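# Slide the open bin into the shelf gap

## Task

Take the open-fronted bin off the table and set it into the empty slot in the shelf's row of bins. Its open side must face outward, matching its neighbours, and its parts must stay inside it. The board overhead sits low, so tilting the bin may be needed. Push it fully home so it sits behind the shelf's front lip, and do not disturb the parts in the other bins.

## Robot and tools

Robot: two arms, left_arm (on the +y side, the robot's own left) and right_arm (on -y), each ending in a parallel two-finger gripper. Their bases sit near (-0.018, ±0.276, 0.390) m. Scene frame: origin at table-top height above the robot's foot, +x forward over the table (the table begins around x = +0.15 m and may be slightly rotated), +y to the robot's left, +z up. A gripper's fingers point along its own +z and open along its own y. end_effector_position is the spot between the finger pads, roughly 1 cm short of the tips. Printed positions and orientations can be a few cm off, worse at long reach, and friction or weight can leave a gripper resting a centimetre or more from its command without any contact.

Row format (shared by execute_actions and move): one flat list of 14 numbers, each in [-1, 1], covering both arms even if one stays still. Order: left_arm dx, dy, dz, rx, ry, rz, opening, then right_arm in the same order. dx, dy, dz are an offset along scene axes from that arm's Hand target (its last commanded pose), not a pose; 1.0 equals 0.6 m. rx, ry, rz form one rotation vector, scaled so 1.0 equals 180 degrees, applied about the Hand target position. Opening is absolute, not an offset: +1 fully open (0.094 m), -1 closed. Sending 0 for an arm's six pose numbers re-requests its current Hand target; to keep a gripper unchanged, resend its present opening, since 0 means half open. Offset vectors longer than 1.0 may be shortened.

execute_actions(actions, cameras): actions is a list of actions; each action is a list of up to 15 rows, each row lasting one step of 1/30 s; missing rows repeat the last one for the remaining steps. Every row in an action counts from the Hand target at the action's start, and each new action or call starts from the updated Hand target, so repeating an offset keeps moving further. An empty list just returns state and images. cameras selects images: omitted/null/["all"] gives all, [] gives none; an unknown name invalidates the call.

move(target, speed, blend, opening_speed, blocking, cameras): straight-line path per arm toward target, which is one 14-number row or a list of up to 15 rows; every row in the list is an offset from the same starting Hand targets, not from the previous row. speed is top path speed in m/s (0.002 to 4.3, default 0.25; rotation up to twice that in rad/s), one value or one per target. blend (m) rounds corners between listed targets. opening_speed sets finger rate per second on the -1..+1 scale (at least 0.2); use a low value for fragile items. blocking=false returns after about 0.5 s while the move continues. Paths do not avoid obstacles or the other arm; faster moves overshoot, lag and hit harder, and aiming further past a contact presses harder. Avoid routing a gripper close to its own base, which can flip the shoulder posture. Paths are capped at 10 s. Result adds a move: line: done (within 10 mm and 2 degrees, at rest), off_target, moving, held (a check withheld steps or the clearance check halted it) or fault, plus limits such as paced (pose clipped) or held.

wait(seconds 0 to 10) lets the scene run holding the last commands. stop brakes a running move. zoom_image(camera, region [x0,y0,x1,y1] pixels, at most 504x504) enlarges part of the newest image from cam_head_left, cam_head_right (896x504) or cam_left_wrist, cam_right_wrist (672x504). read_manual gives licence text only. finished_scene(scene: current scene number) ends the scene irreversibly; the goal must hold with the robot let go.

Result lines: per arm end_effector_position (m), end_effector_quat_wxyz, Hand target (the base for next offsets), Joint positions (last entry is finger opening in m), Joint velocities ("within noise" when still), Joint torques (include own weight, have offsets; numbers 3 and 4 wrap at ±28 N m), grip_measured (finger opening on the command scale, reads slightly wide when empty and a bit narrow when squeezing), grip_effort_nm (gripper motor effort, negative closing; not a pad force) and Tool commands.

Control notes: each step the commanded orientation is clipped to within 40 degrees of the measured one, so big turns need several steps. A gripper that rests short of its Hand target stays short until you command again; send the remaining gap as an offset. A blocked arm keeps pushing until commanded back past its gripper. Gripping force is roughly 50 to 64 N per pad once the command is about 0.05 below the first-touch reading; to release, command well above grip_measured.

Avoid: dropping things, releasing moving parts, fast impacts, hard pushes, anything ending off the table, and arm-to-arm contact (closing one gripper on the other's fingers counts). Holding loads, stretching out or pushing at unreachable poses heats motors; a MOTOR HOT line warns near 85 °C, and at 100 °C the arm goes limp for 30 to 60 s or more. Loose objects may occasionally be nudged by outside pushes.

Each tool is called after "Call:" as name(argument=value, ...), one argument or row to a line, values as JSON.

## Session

Call:
execute_actions(
  actions=[],
)

Call:
zoom_image(
  camera="cam_head_left",
  region=[350, 80, 650, 370],
)

Scene clock: 0.00 s.
left_arm: end_effector_position=(+0.4392, -0.0859, +0.1960) grip_measured=+1.000 grip_effort_nm=n/a end_effector_quat_wxyz=(-0.008, +0.441, +0.898, +0.005) | right_arm: end_effector_position=(+0.3841, -0.4582, +0.3477) grip_measured=+1.000 grip_effort_nm=n/a end_effector_quat_wxyz=(+0.154, -0.642, +0.733, +0.164)
Joint positions: left_arm=[0.346 2.303 1.475 -0.705 -0.165 0.245 0.094] | right_arm=[-1.588 1.733 1.089 -1.004 -0.39 -2.06 0.094]
Joint velocities: within noise
Joint torques (N m): no reading
Heat: left arm: hottest shoulder 26 °C; right arm: hottest shoulder 28 °C.
Hand target: left_arm +0.4461, -0.0906, +0.1991; -0.001, +0.440, +0.898, +0.004 | right_arm +0.3887, -0.4613, +0.3483; +0.155, -0.643, +0.733, +0.160
Tool commands: left_gripper/opening=+1.0 right_gripper/opening=+1.0

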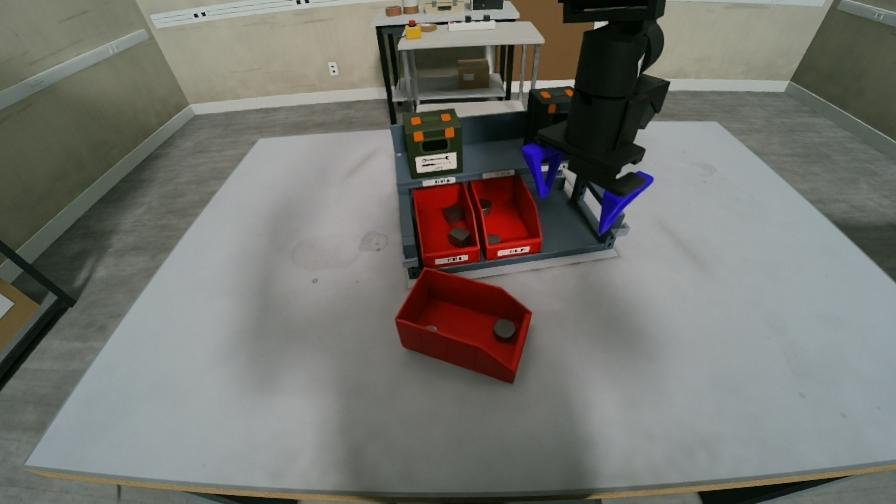

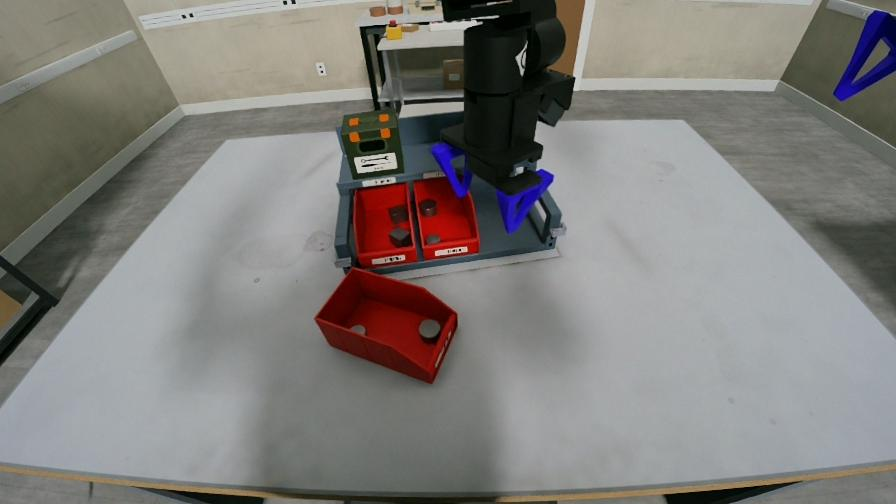

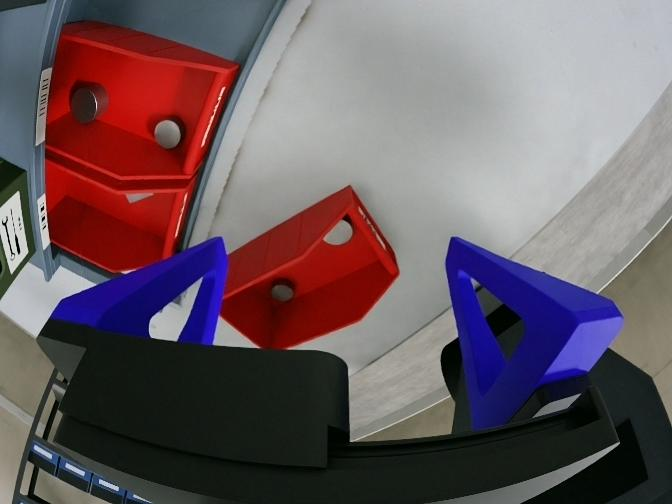

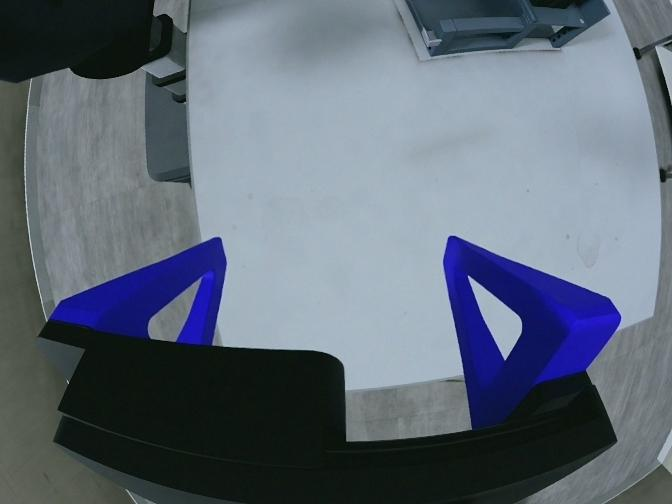

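Scaled by 1.680 from the camera's 896x504 image, which has a finer 1280x720 frame.

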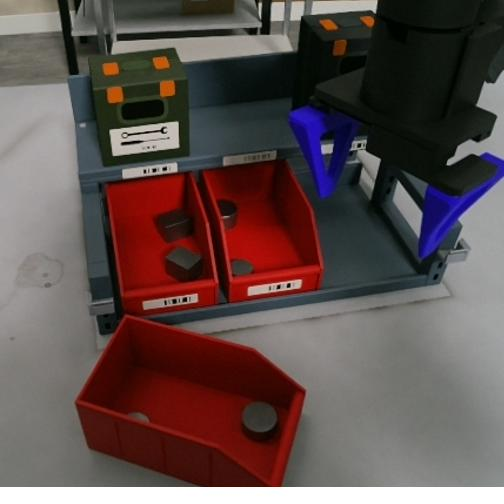

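Call:
move(
  target=[
    [-0.05,0.4,0.15,0,0,0,1, -0.023,0.352,-0.05,-0.046,0.069,-0.29,-0.3],
    [-0.16,0.85,0.168,0,0,0,1, -0.068,0.722,-0.397,-0.0923,0.1373,-0.5803,-0.3],
  ],
  blend=[0.08,0],
  speed=0.3,
)

Call:
zoom_image(
  camera="cam_right_wrist",
  region=[170, 60, 500, 320],
)

Scene clock: 38.97 s.
left_arm: end_effector_position=(+0.3448, +0.4119, +0.2934) grip_measured=+1.000 grip_effort_nm=0.012 end_effector_quat_wxyz=(-0.008, +0.441, +0.897, -0.004) | right_arm: end_effector_position=(+0.3536, -0.0320, +0.1197) grip_measured=-0.298 grip_effort_nm=-0.100 end_effector_quat_wxyz=(+0.007, +0.210, +0.978, +0.008)
Joint positions: left_arm=[1.363 1.64 0.769 -0.553 -0.041 1.263 0.094] | right_arm=[-0.462 2.288 1.031 -0.217 0.148 0.967 0.033]
Joint velocities: within noise
Joint torques (N m): left_arm=[0.67 -14.51 5.37 0.17 0.25 0.13] | right_arm=[5.3 -15.27 3.73 -0.47 0.25 0.14]
Heat: left arm: hottest shoulder 29 °C; right arm: hottest shoulder 30 °C.
Hand target: left_arm +0.3502, +0.4195, +0.2997; -0.001, +0.439, +0.898, +0.004 | right_arm +0.3481, -0.0280, +0.1101; +0.001, +0.207, +0.978, +0.000
Off the commanded pose: left_arm 0.011 m, 1 deg | right_arm 0.012 m, 1 deg.
move: off_target (left_arm, right_arm)

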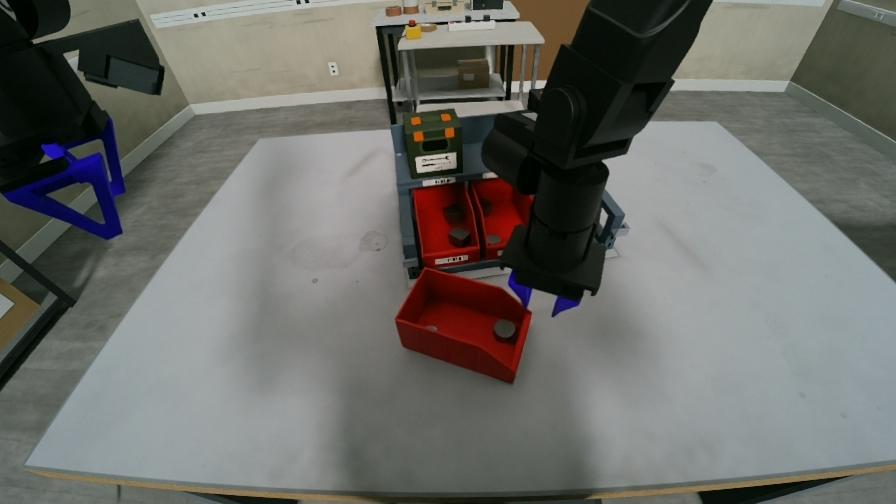

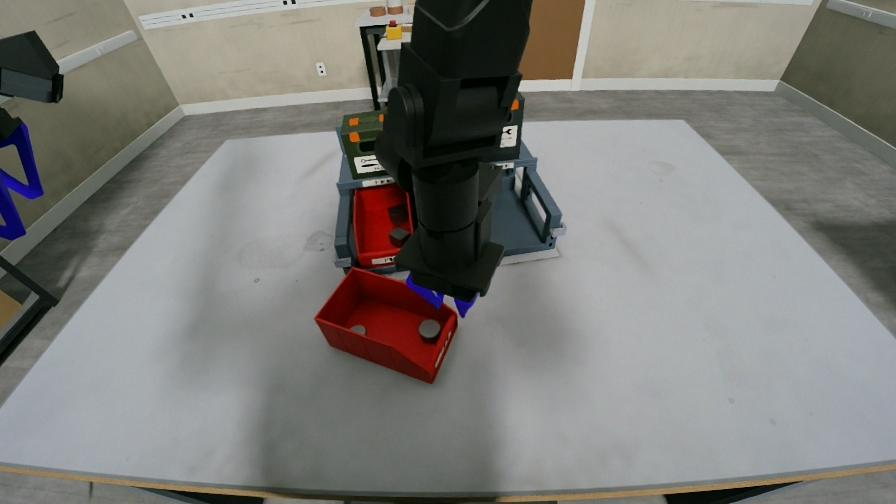

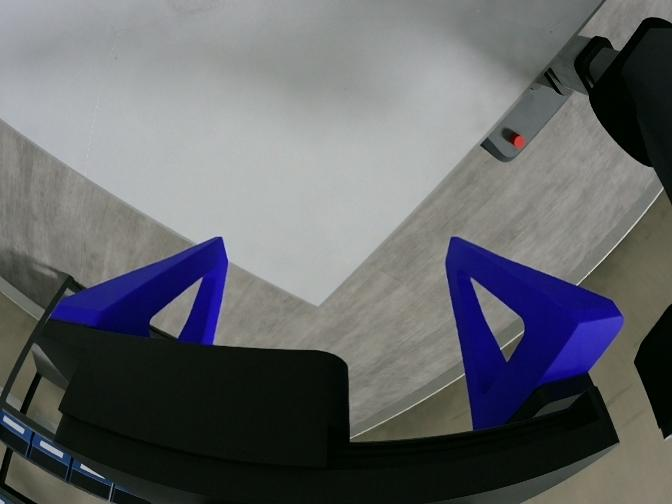

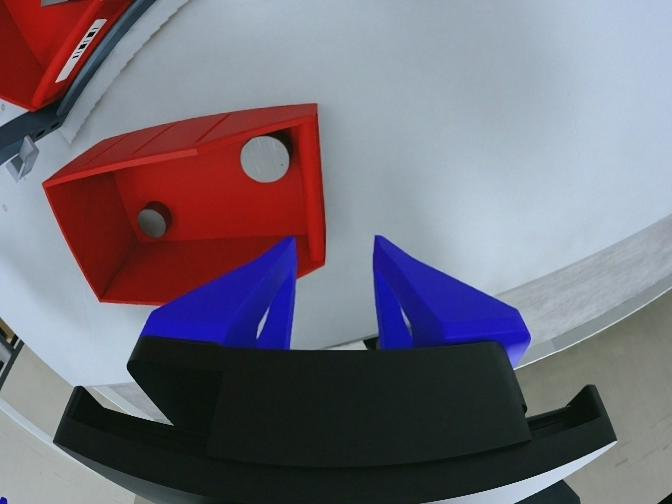

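Scaled by 1.527 from the camera's 672x504 image, which has a finer 960x720 frame.

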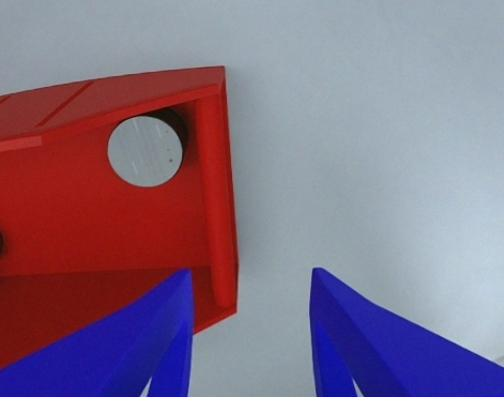

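Call:
move(
  target=[0,0,0,0,0,0,1, -0.0175,0.0347,-0.1,0,0,0.0083,-0.5],
  speed=0.15,
  cameras=["cam_right_wrist"],
)

Call:
zoom_image(
  camera="cam_right_wrist",
  region=[230, 80, 430, 320],
)

Scene clock: 55.27 s.
left_arm: end_effector_position=(+0.3448, +0.4119, +0.2934) grip_measured=+1.000 grip_effort_nm=0.017 end_effector_quat_wxyz=(-0.008, +0.442, +0.897, -0.004) | right_arm: end_effector_position=(+0.3416, -0.0143, +0.0578) grip_measured=-0.498 grip_effort_nm=-0.090 end_effector_quat_wxyz=(-0.001, +0.198, +0.980, +0.000)
Joint positions: left_arm=[1.363 1.64 0.769 -0.553 -0.041 1.264 0.094] | right_arm=[-0.436 2.463 1.132 -0.17 0.15 0.973 0.024]
Joint velocities: within noise
Joint torques (N m): left_arm=[0.73 -14.51 5.39 0.16 0.25 0.15] | right_arm=[5.95 -16.5 2.58 0.49 0.27 0.11]
Heat: left arm: hottest shoulder 29 °C; right arm: hottest shoulder 31 °C.
Hand target: left_arm +0.3502, +0.4195, +0.2997; -0.001, +0.439, +0.898, +0.004 | right_arm +0.3374, -0.0073, +0.0500; +0.001, +0.195, +0.981, +0.000
Off the commanded pose: left_arm 0.011 m, 1 deg | right_arm 0.011 m, 0 deg.
move: off_target (left_arm, right_arm)
Images, in order (width x height): cam_right_wrist 672x504.

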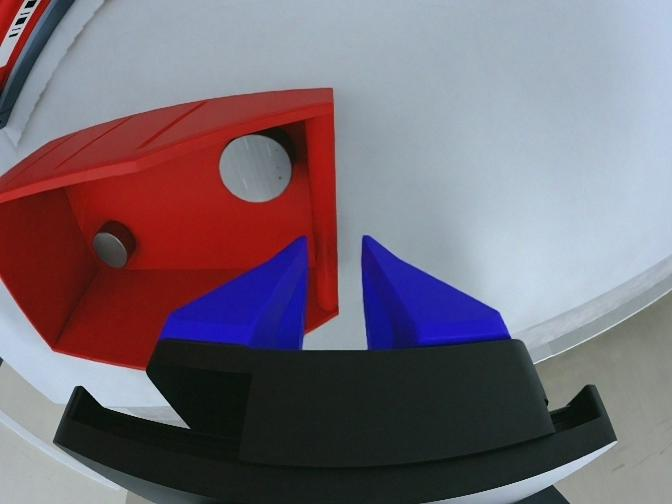

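Scaled by 2.100 from the camera's 672x504 image, which has a finer 960x720 frame.

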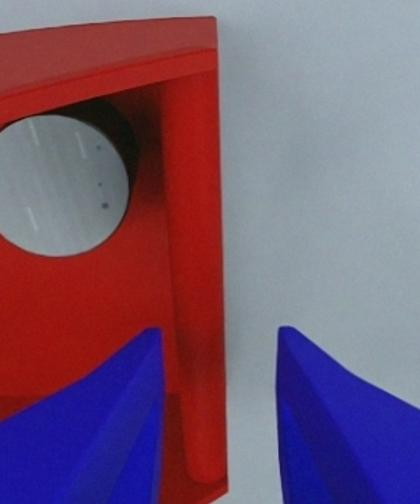

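Call:
move(
  target=[
    [0,0,0,0,0,0,1, 0.002,0.0065,-0.044,0,0,0,-0.5],
    [0,0,0,0,0,0,1, 0.002,0.0065,-0.044,0,0,0,-1],
    [0,0,0,0,0,0,1, 0.002,0.0065,0.10,0,0,0,-1],
  ],
  speed=[0.1,0.1,0.1],
  opening_speed=0.4,
)

Call:
zoom_image(
  camera="cam_head_right",
  region=[290, 230, 520, 400],
)

Scene clock: 69.77 s.
left_arm: end_effector_position=(+0.3448, +0.4119, +0.2934) grip_measured=+1.000 grip_effort_nm=0.007 end_effector_quat_wxyz=(-0.008, +0.442, +0.897, -0.004) | right_arm: end_effector_position=(+0.3352, -0.0151, +0.0954) grip_measured=-0.789 grip_effort_nm=-1.043 end_effector_quat_wxyz=(-0.008, +0.199, +0.980, -0.008)
Joint positions: left_arm=[1.363 1.64 0.769 -0.553 -0.041 1.264 0.094] | right_arm=[-0.416 2.365 1.079 -0.239 0.154 0.999 0.01]
Joint velocities: within noise
Joint torques (N m): left_arm=[0.67 -14.45 5.35 0.17 0.24 0.15] | right_arm=[6.24 -21.07 1.61 -0.31 0.15 0.12]
Heat: left arm: hottest shoulder 29 °C; right arm: hottest shoulder 31 °C.
Hand target: left_arm +0.3502, +0.4195, +0.2997; -0.001, +0.439, +0.898, +0.004 | right_arm +0.3387, -0.0033, +0.1101; +0.001, +0.194, +0.981, +0.000
Off the commanded pose: left_arm 0.011 m, 1 deg | right_arm 0.019 m, 1 deg.
move: off_target (left_arm, right_arm); target 2's new opening was sent with right_arm's hand 0.013 m and 0 deg from that target

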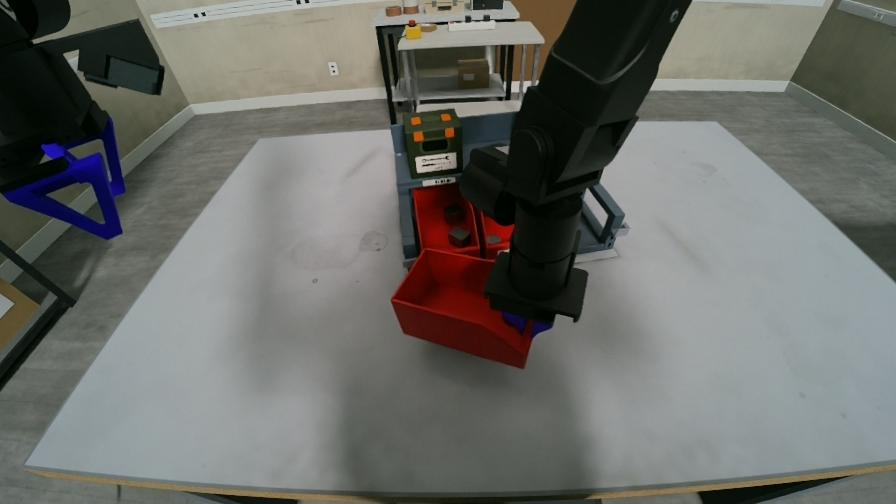

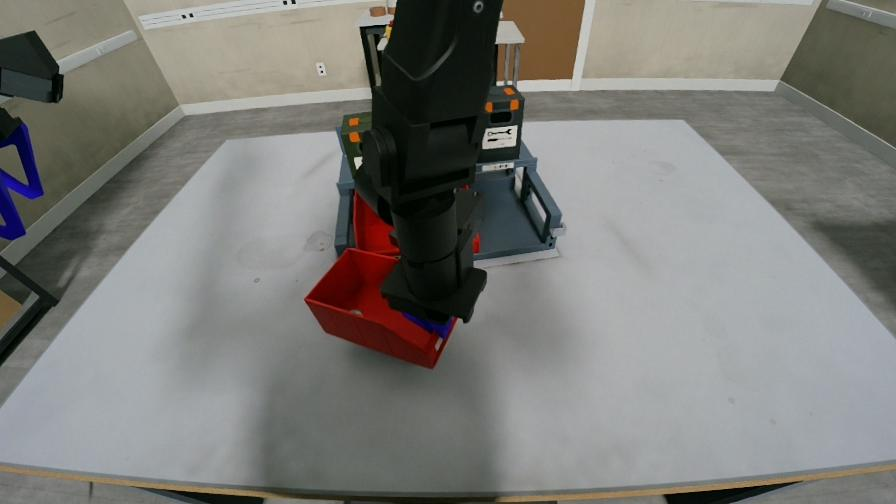

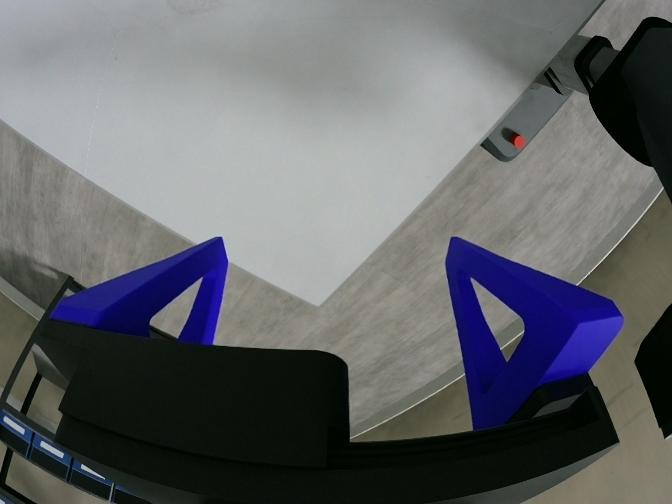

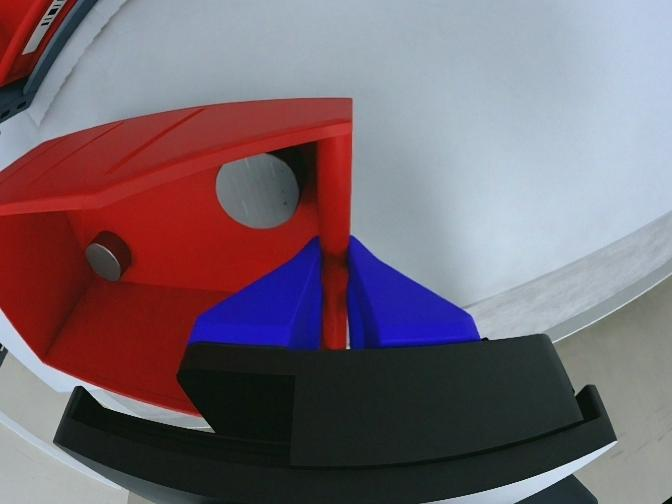

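Scaled by 2.191 from the camera's 896x504 image, which has a finer 1280x720 frame.

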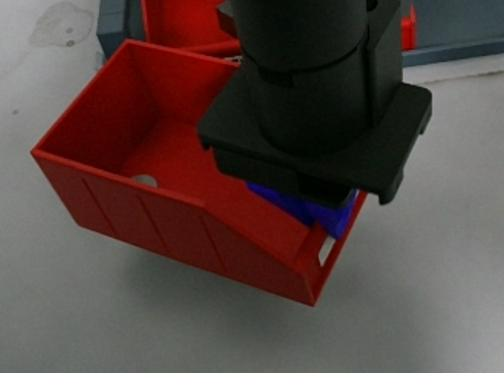

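Call:
zoom_image(
  camera="cam_head_left",
  region=[390, 160, 650, 300],
)

Call:
zoom_image(
  camera="cam_head_right",
  region=[320, 160, 580, 300],
)

Scaled by 1.938 from the camera's 896x504 image, which has a finer 1280x720 frame.

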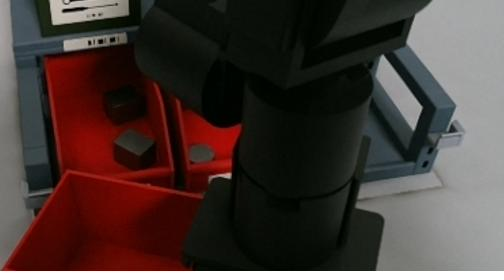

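Scaled by 1.938 from the camera's 896x504 image, which has a finer 1280x720 frame.

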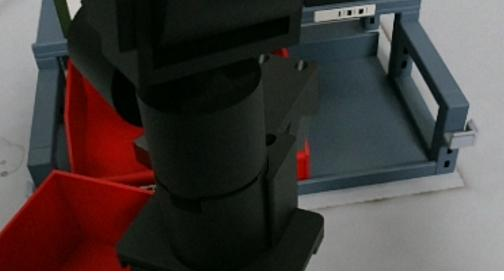

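Call:
move(
  target=[
    [0,0,0,0,0,0,1, 0.01,-0.02,0.13,0,0,-0.03,-1],
    [0,0,0,0,0,0,1, 0.142,-0.2387,0.15,-0.0243,0.0328,-0.3353,-1],
  ],
  speed=[0.15,0.2],
  blend=[0.03,0],
)

Call:
zoom_image(
  camera="cam_head_left",
  region=[380, 90, 660, 300],
)

Call:
zoom_image(
  camera="cam_head_right",
  region=[310, 90, 590, 300],
)

Scene clock: 129.70 s.
left_arm: end_effector_position=(+0.3448, +0.4119, +0.2934) grip_measured=+1.000 grip_effort_nm=0.007 end_effector_quat_wxyz=(-0.008, +0.442, +0.897, -0.004) | right_arm: end_effector_position=(+0.3937, -0.1469, +0.1817) grip_measured=-0.789 grip_effort_nm=-1.033 end_effector_quat_wxyz=(-0.055, +0.647, +0.757, -0.070)
Joint positions: left_arm=[1.363 1.64 0.769 -0.553 -0.041 1.264 0.094] | right_arm=[-0.722 2.122 1.074 -0.59 0.107 1.723 0.01]
Joint velocities: within noise
Joint torques (N m): left_arm=[0.67 -14.45 5.35 0.16 0.25 0.14] | right_arm=[3.6 -20.78 5.81 -0.66 0 0.1]
Heat: left arm: hottest shoulder 29 °C; right arm: hottest shoulder 32 °C.
Hand target: left_arm +0.3502, +0.4195, +0.2997; -0.001, +0.439, +0.898, +0.004 | right_arm +0.4237, -0.1465, +0.2001; -0.041, +0.660, +0.748, -0.046
Off the commanded pose: left_arm 0.011 m, 1 deg | right_arm 0.035 m, 4 deg.
move: off_target (left_arm, right_arm)

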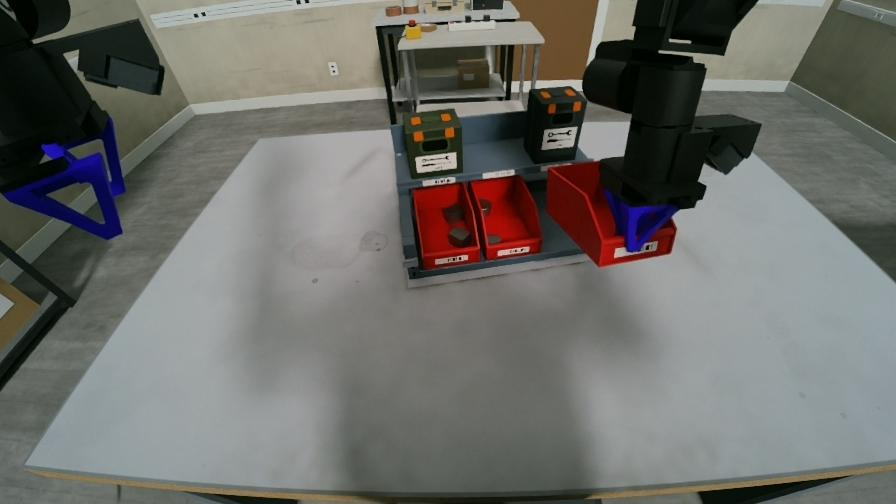

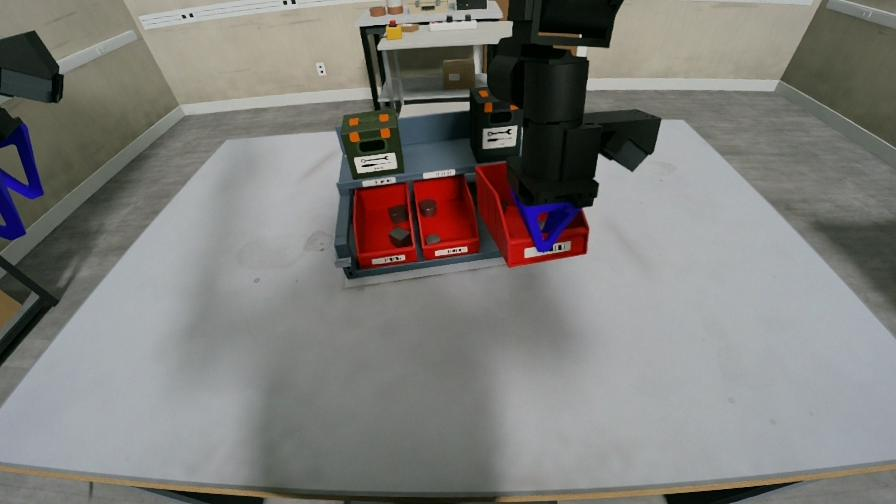

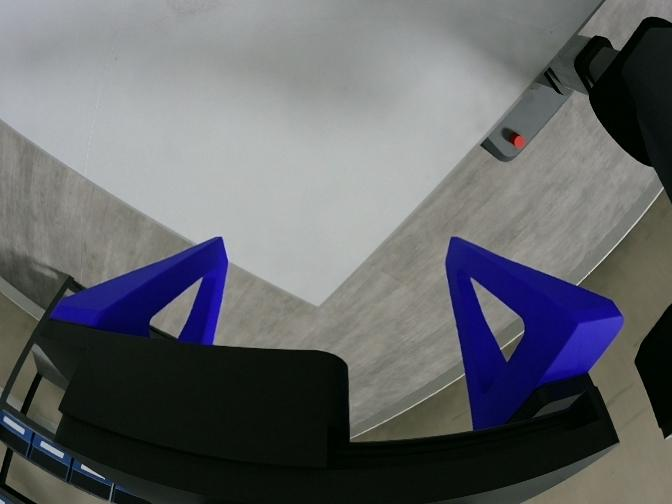

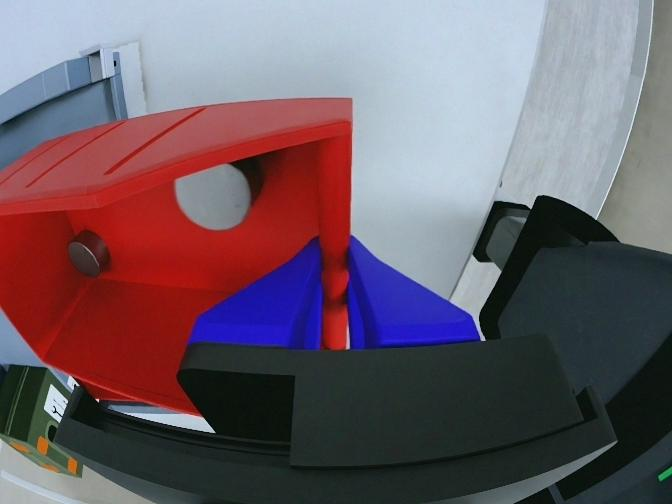

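Scaled by 1.800 from the camera's 896x504 image, which has a finer 1280x720 frame.

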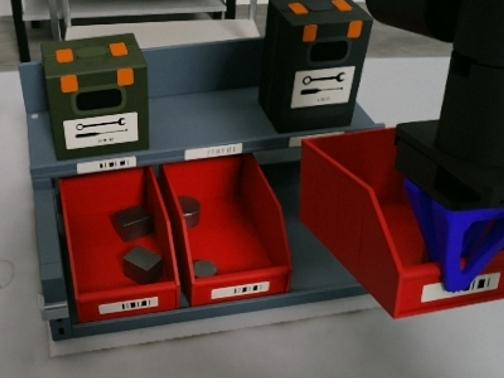

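Scaled by 1.800 from the camera's 896x504 image, which has a finer 1280x720 frame.

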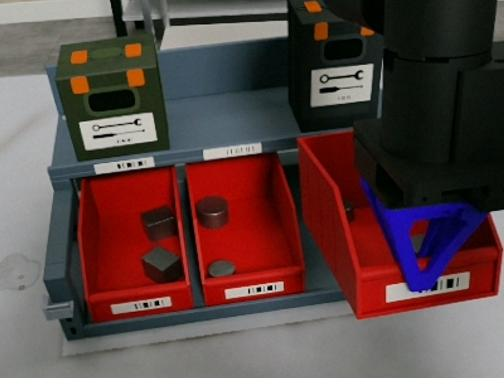

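Call:
zoom_image(
  camera="cam_right_wrist",
  region=[0, 20, 240, 220],
)

Scaled by 2.100 from the camera's 672x504 image, which has a finer 960x720 frame.

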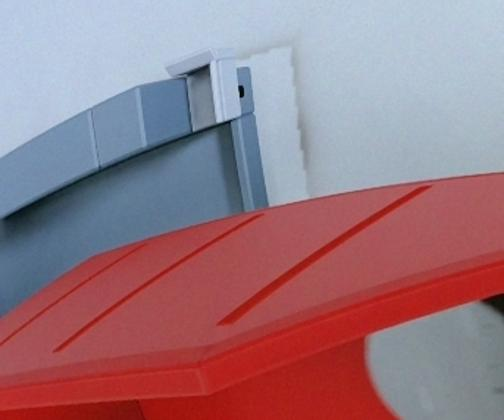

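Call:
move(
  target=[0,0,0,0,0,0,1, 0.0538,-0.0008,-0.107,0,0,-0.0055,-1],
  speed=0.12,
  cameras=["cam_head_left","cam_head_right","cam_right_wrist"],
)

Call:
zoom_image(
  camera="cam_head_left",
  region=[450, 150, 650, 300],
)

Call:
zoom_image(
  camera="cam_head_right",
  region=[390, 150, 590, 300],
)

Scene clock: 153.10 s.
left_arm: end_effector_position=(+0.3448, +0.4119, +0.2934) grip_measured=+1.000 grip_effort_nm=0.007 end_effector_quat_wxyz=(-0.008, +0.442, +0.897, -0.004) | right_arm: end_effector_position=(+0.4351, -0.1443, +0.1356) grip_measured=-0.789 grip_effort_nm=-1.048 end_effector_quat_wxyz=(-0.050, +0.661, +0.746, -0.061)
Joint positions: left_arm=[1.363 1.64 0.769 -0.553 -0.041 1.264 0.094] | right_arm=[-0.752 2.267 1.222 -0.569 0.106 1.725 0.01]
Joint velocities: within noise
Joint torques (N m): left_arm=[0.73 -14.51 5.35 0.17 0.25 0.14] | right_arm=[2.96 -19.84 5.53 0.03 -0.05 -0.04]
Heat: left arm: hottest shoulder 29 °C; right arm: hottest shoulder 32 °C.
Hand target: left_arm +0.3502, +0.4195, +0.2997; -0.001, +0.439, +0.898, +0.004 | right_arm +0.4561, -0.1471, +0.1359; -0.041, +0.667, +0.743, -0.045
Off the commanded pose: left_arm 0.011 m, 1 deg | right_arm 0.021 m, 2 deg.
move: off_target (left_arm, right_arm)
Images, in order (width x height): cam_head_left 896x504, cam_head_right 896x504, cam_right_wrist 672x504.

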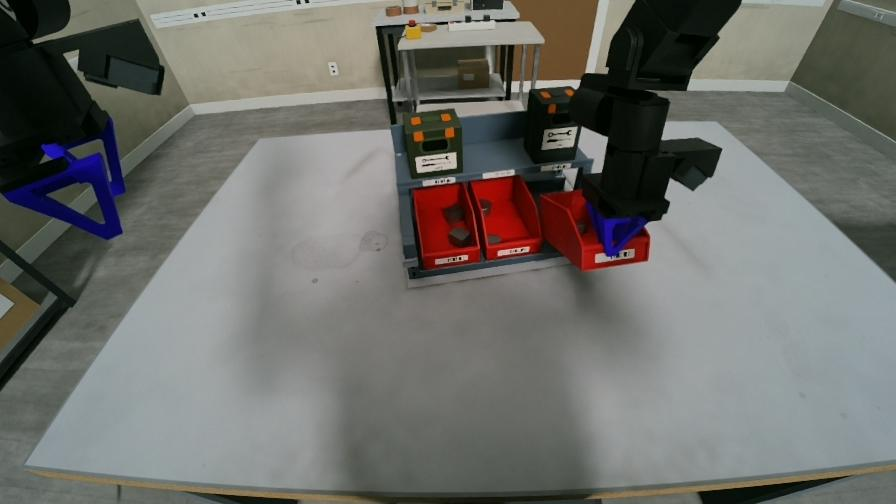

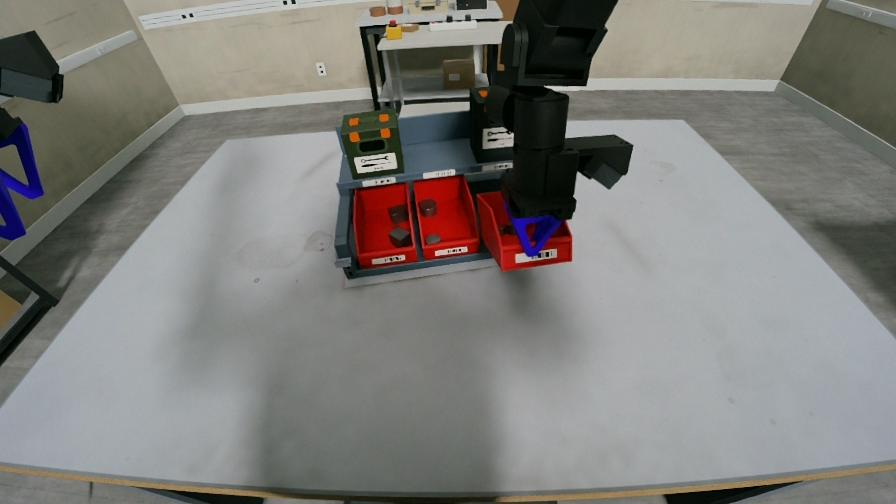

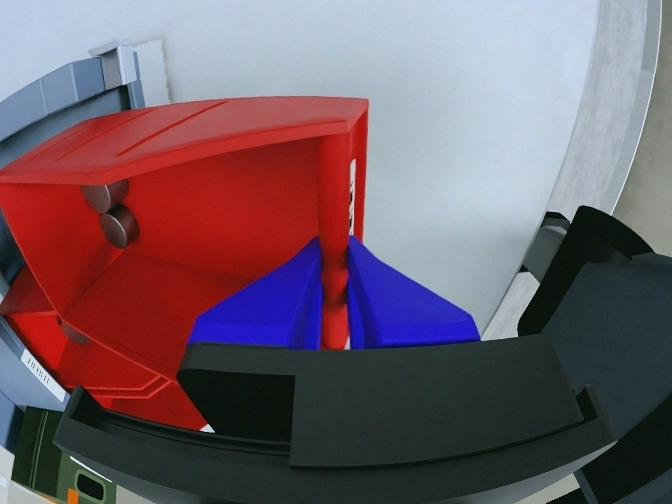

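Scaled by 2.520 from the camera's 896x504 image, which has a finer 1280x720 frame.

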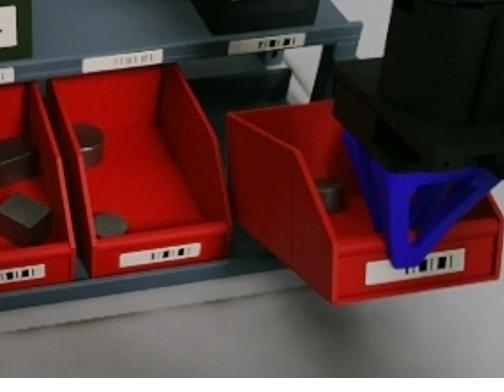

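Scaled by 2.520 from the camera's 896x504 image, which has a finer 1280x720 frame.

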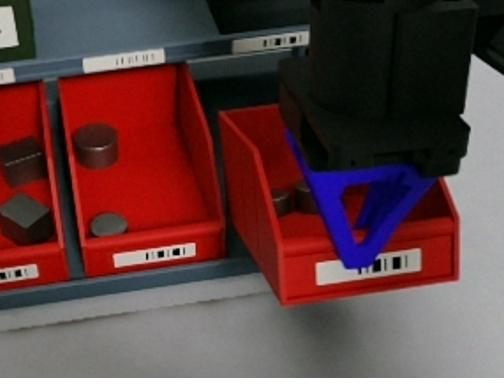

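Call:
move(
  target=[0,0,0,0,0,0,1, 0.0165,-0.002,-0.045,0.0052,-0.0385,0,-1],
  speed=0.08,
  cameras=["cam_head_left","cam_head_right","cam_right_wrist"],
)

Call:
zoom_image(
  camera="cam_head_left",
  region=[450, 150, 650, 300],
)

Call:
zoom_image(
  camera="cam_head_right",
  region=[390, 150, 590, 300],
)

Scene clock: 170.53 s.
left_arm: end_effector_position=(+0.3448, +0.4119, +0.2934) grip_measured=+1.000 grip_effort_nm=0.012 end_effector_quat_wxyz=(-0.008, +0.442, +0.897, -0.004) | right_arm: end_effector_position=(+0.4649, -0.1385, +0.1156) grip_measured=-0.789 grip_effort_nm=-1.043 end_effector_quat_wxyz=(-0.005, +0.665, +0.747, +0.001)
Joint positions: left_arm=[1.363 1.64 0.769 -0.553 -0.041 1.264 0.094] | right_arm=[-0.759 2.301 1.215 -0.373 0.111 1.706 0.01]
Joint velocities: within noise
Joint torques (N m): left_arm=[0.62 -14.45 5.37 0.16 0.25 0.14] | right_arm=[3.02 -19.43 3.03 0.62 0.31 -0.02]
Heat: left arm: hottest shoulder 29 °C; right arm: hottest shoulder 32 °C.
Hand target: left_arm +0.3502, +0.4195, +0.2997; -0.001, +0.439, +0.898, +0.004 | right_arm +0.4660, -0.1483, +0.1089; -0.001, +0.668, +0.744, +0.001
Off the commanded pose: left_arm 0.011 m, 1 deg | right_arm 0.012 m, 1 deg.
move: off_target (left_arm, right_arm)
Images, in order (width x height): cam_head_left 896x504, cam_head_right 896x504, cam_right_wrist 672x504.

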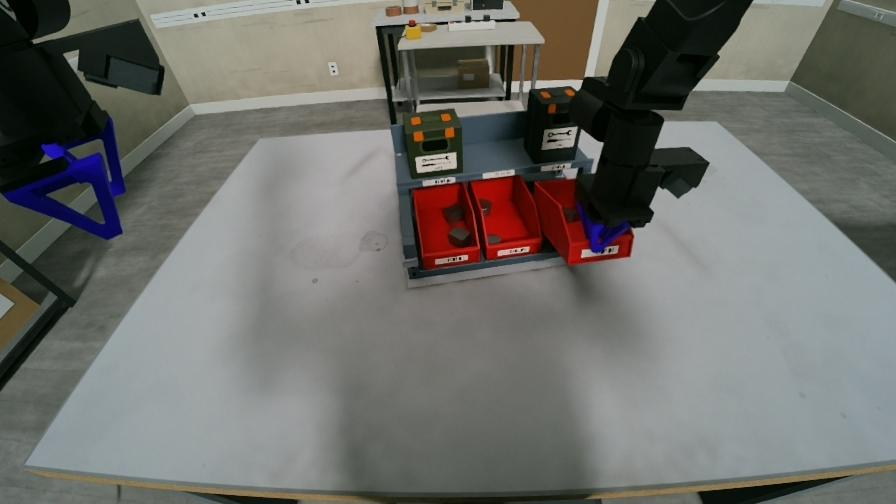

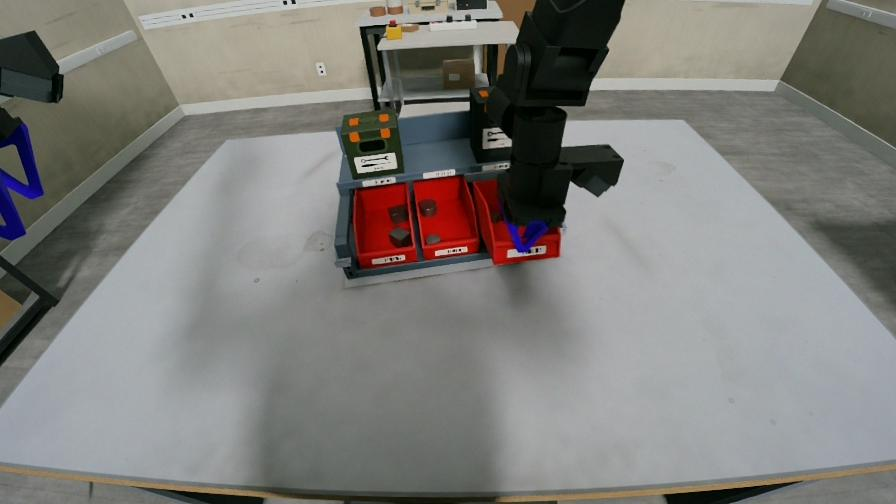

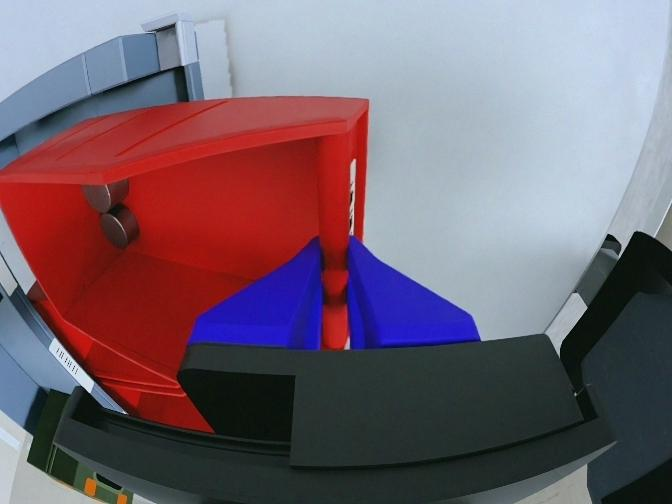

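Scaled by 2.520 from the camera's 896x504 image, which has a finer 1280x720 frame.

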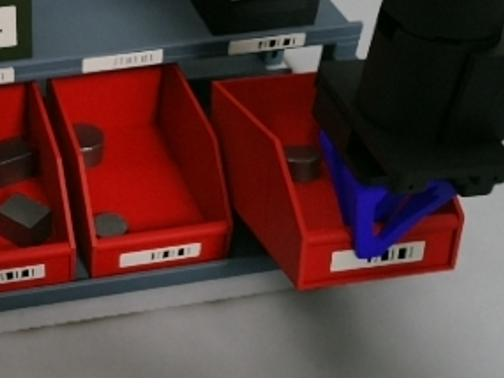

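Scaled by 2.520 from the camera's 896x504 image, which has a finer 1280x720 frame.

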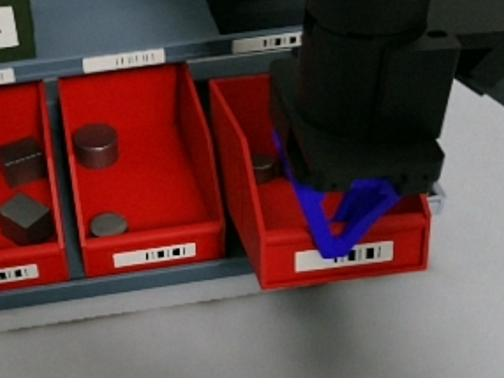

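Call:
move(
  target=[0,0,0,0,0,0,1, 0.04,-0.004,-0.0515,0,0,0,-1],
  speed=0.07,
  cameras=["cam_head_left","cam_head_right","cam_right_wrist"],
)

Call:
zoom_image(
  camera="cam_head_left",
  region=[450, 150, 650, 300],
)

Call:
zoom_image(
  camera="cam_head_right",
  region=[390, 150, 590, 300],
)

Scene clock: 181.43 s.
left_arm: end_effector_position=(+0.3448, +0.4119, +0.2934) grip_measured=+1.000 grip_effort_nm=0.012 end_effector_quat_wxyz=(-0.008, +0.442, +0.897, -0.004) | right_arm: end_effector_position=(+0.4804, -0.1428, +0.0870) grip_measured=-0.790 grip_effort_nm=-1.043 end_effector_quat_wxyz=(-0.005, +0.664, +0.748, -0.001)
Joint positions: left_arm=[1.363 1.64 0.769 -0.553 -0.041 1.264 0.094] | right_arm=[-0.779 2.382 1.295 -0.372 0.112 1.683 0.01]
Joint velocities: within noise
Joint torques (N m): left_arm=[0.62 -14.39 5.35 0.17 0.25 0.14] | right_arm=[3.02 -18.9 5.3 0.18 0.17 -0.06]
Heat: left arm: hottest shoulder 29 °C; right arm: hottest shoulder 32 °C.
Hand target: left_arm +0.3502, +0.4195, +0.2997; -0.001, +0.440, +0.898, +0.004 | right_arm +0.4900, -0.1506, +0.0781; -0.001, +0.668, +0.744, +0.001
Off the commanded pose: left_arm 0.011 m, 1 deg | right_arm 0.015 m, 1 deg.
move: off_target (left_arm, right_arm)
Images, in order (width x height): cam_head_left 896x504, cam_head_right 896x504, cam_right_wrist 672x504.

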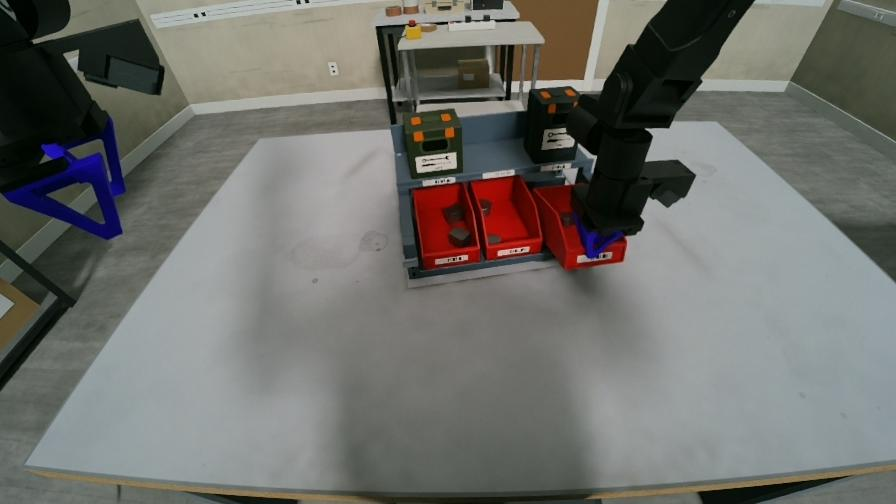

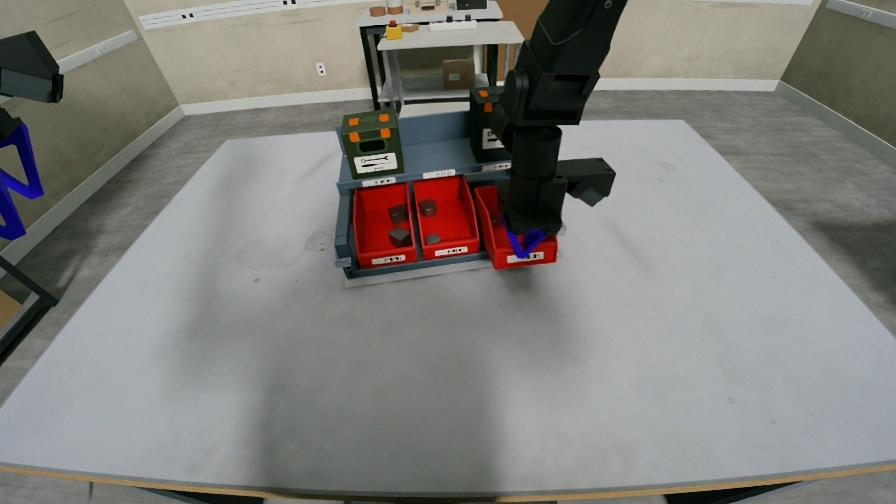

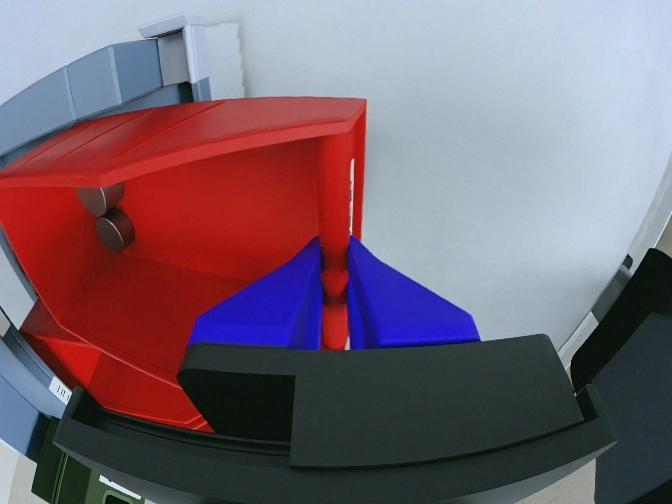

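Scaled by 2.520 from the camera's 896x504 image, which has a finer 1280x720 frame.

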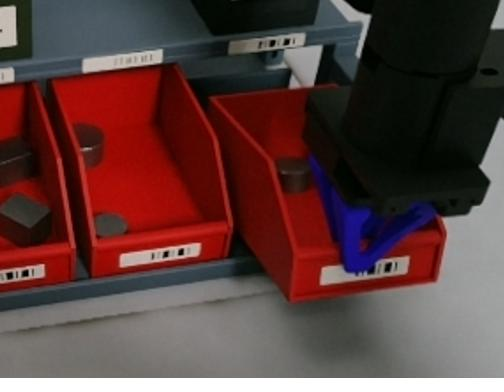

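Scaled by 2.520 from the camera's 896x504 image, which has a finer 1280x720 frame.

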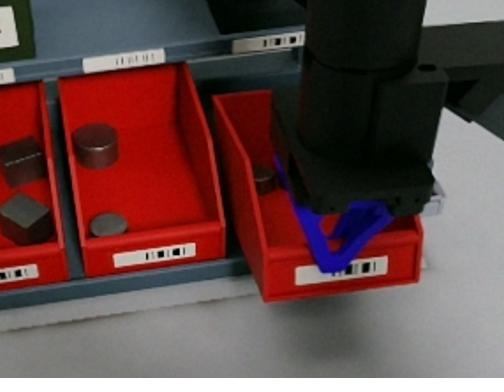

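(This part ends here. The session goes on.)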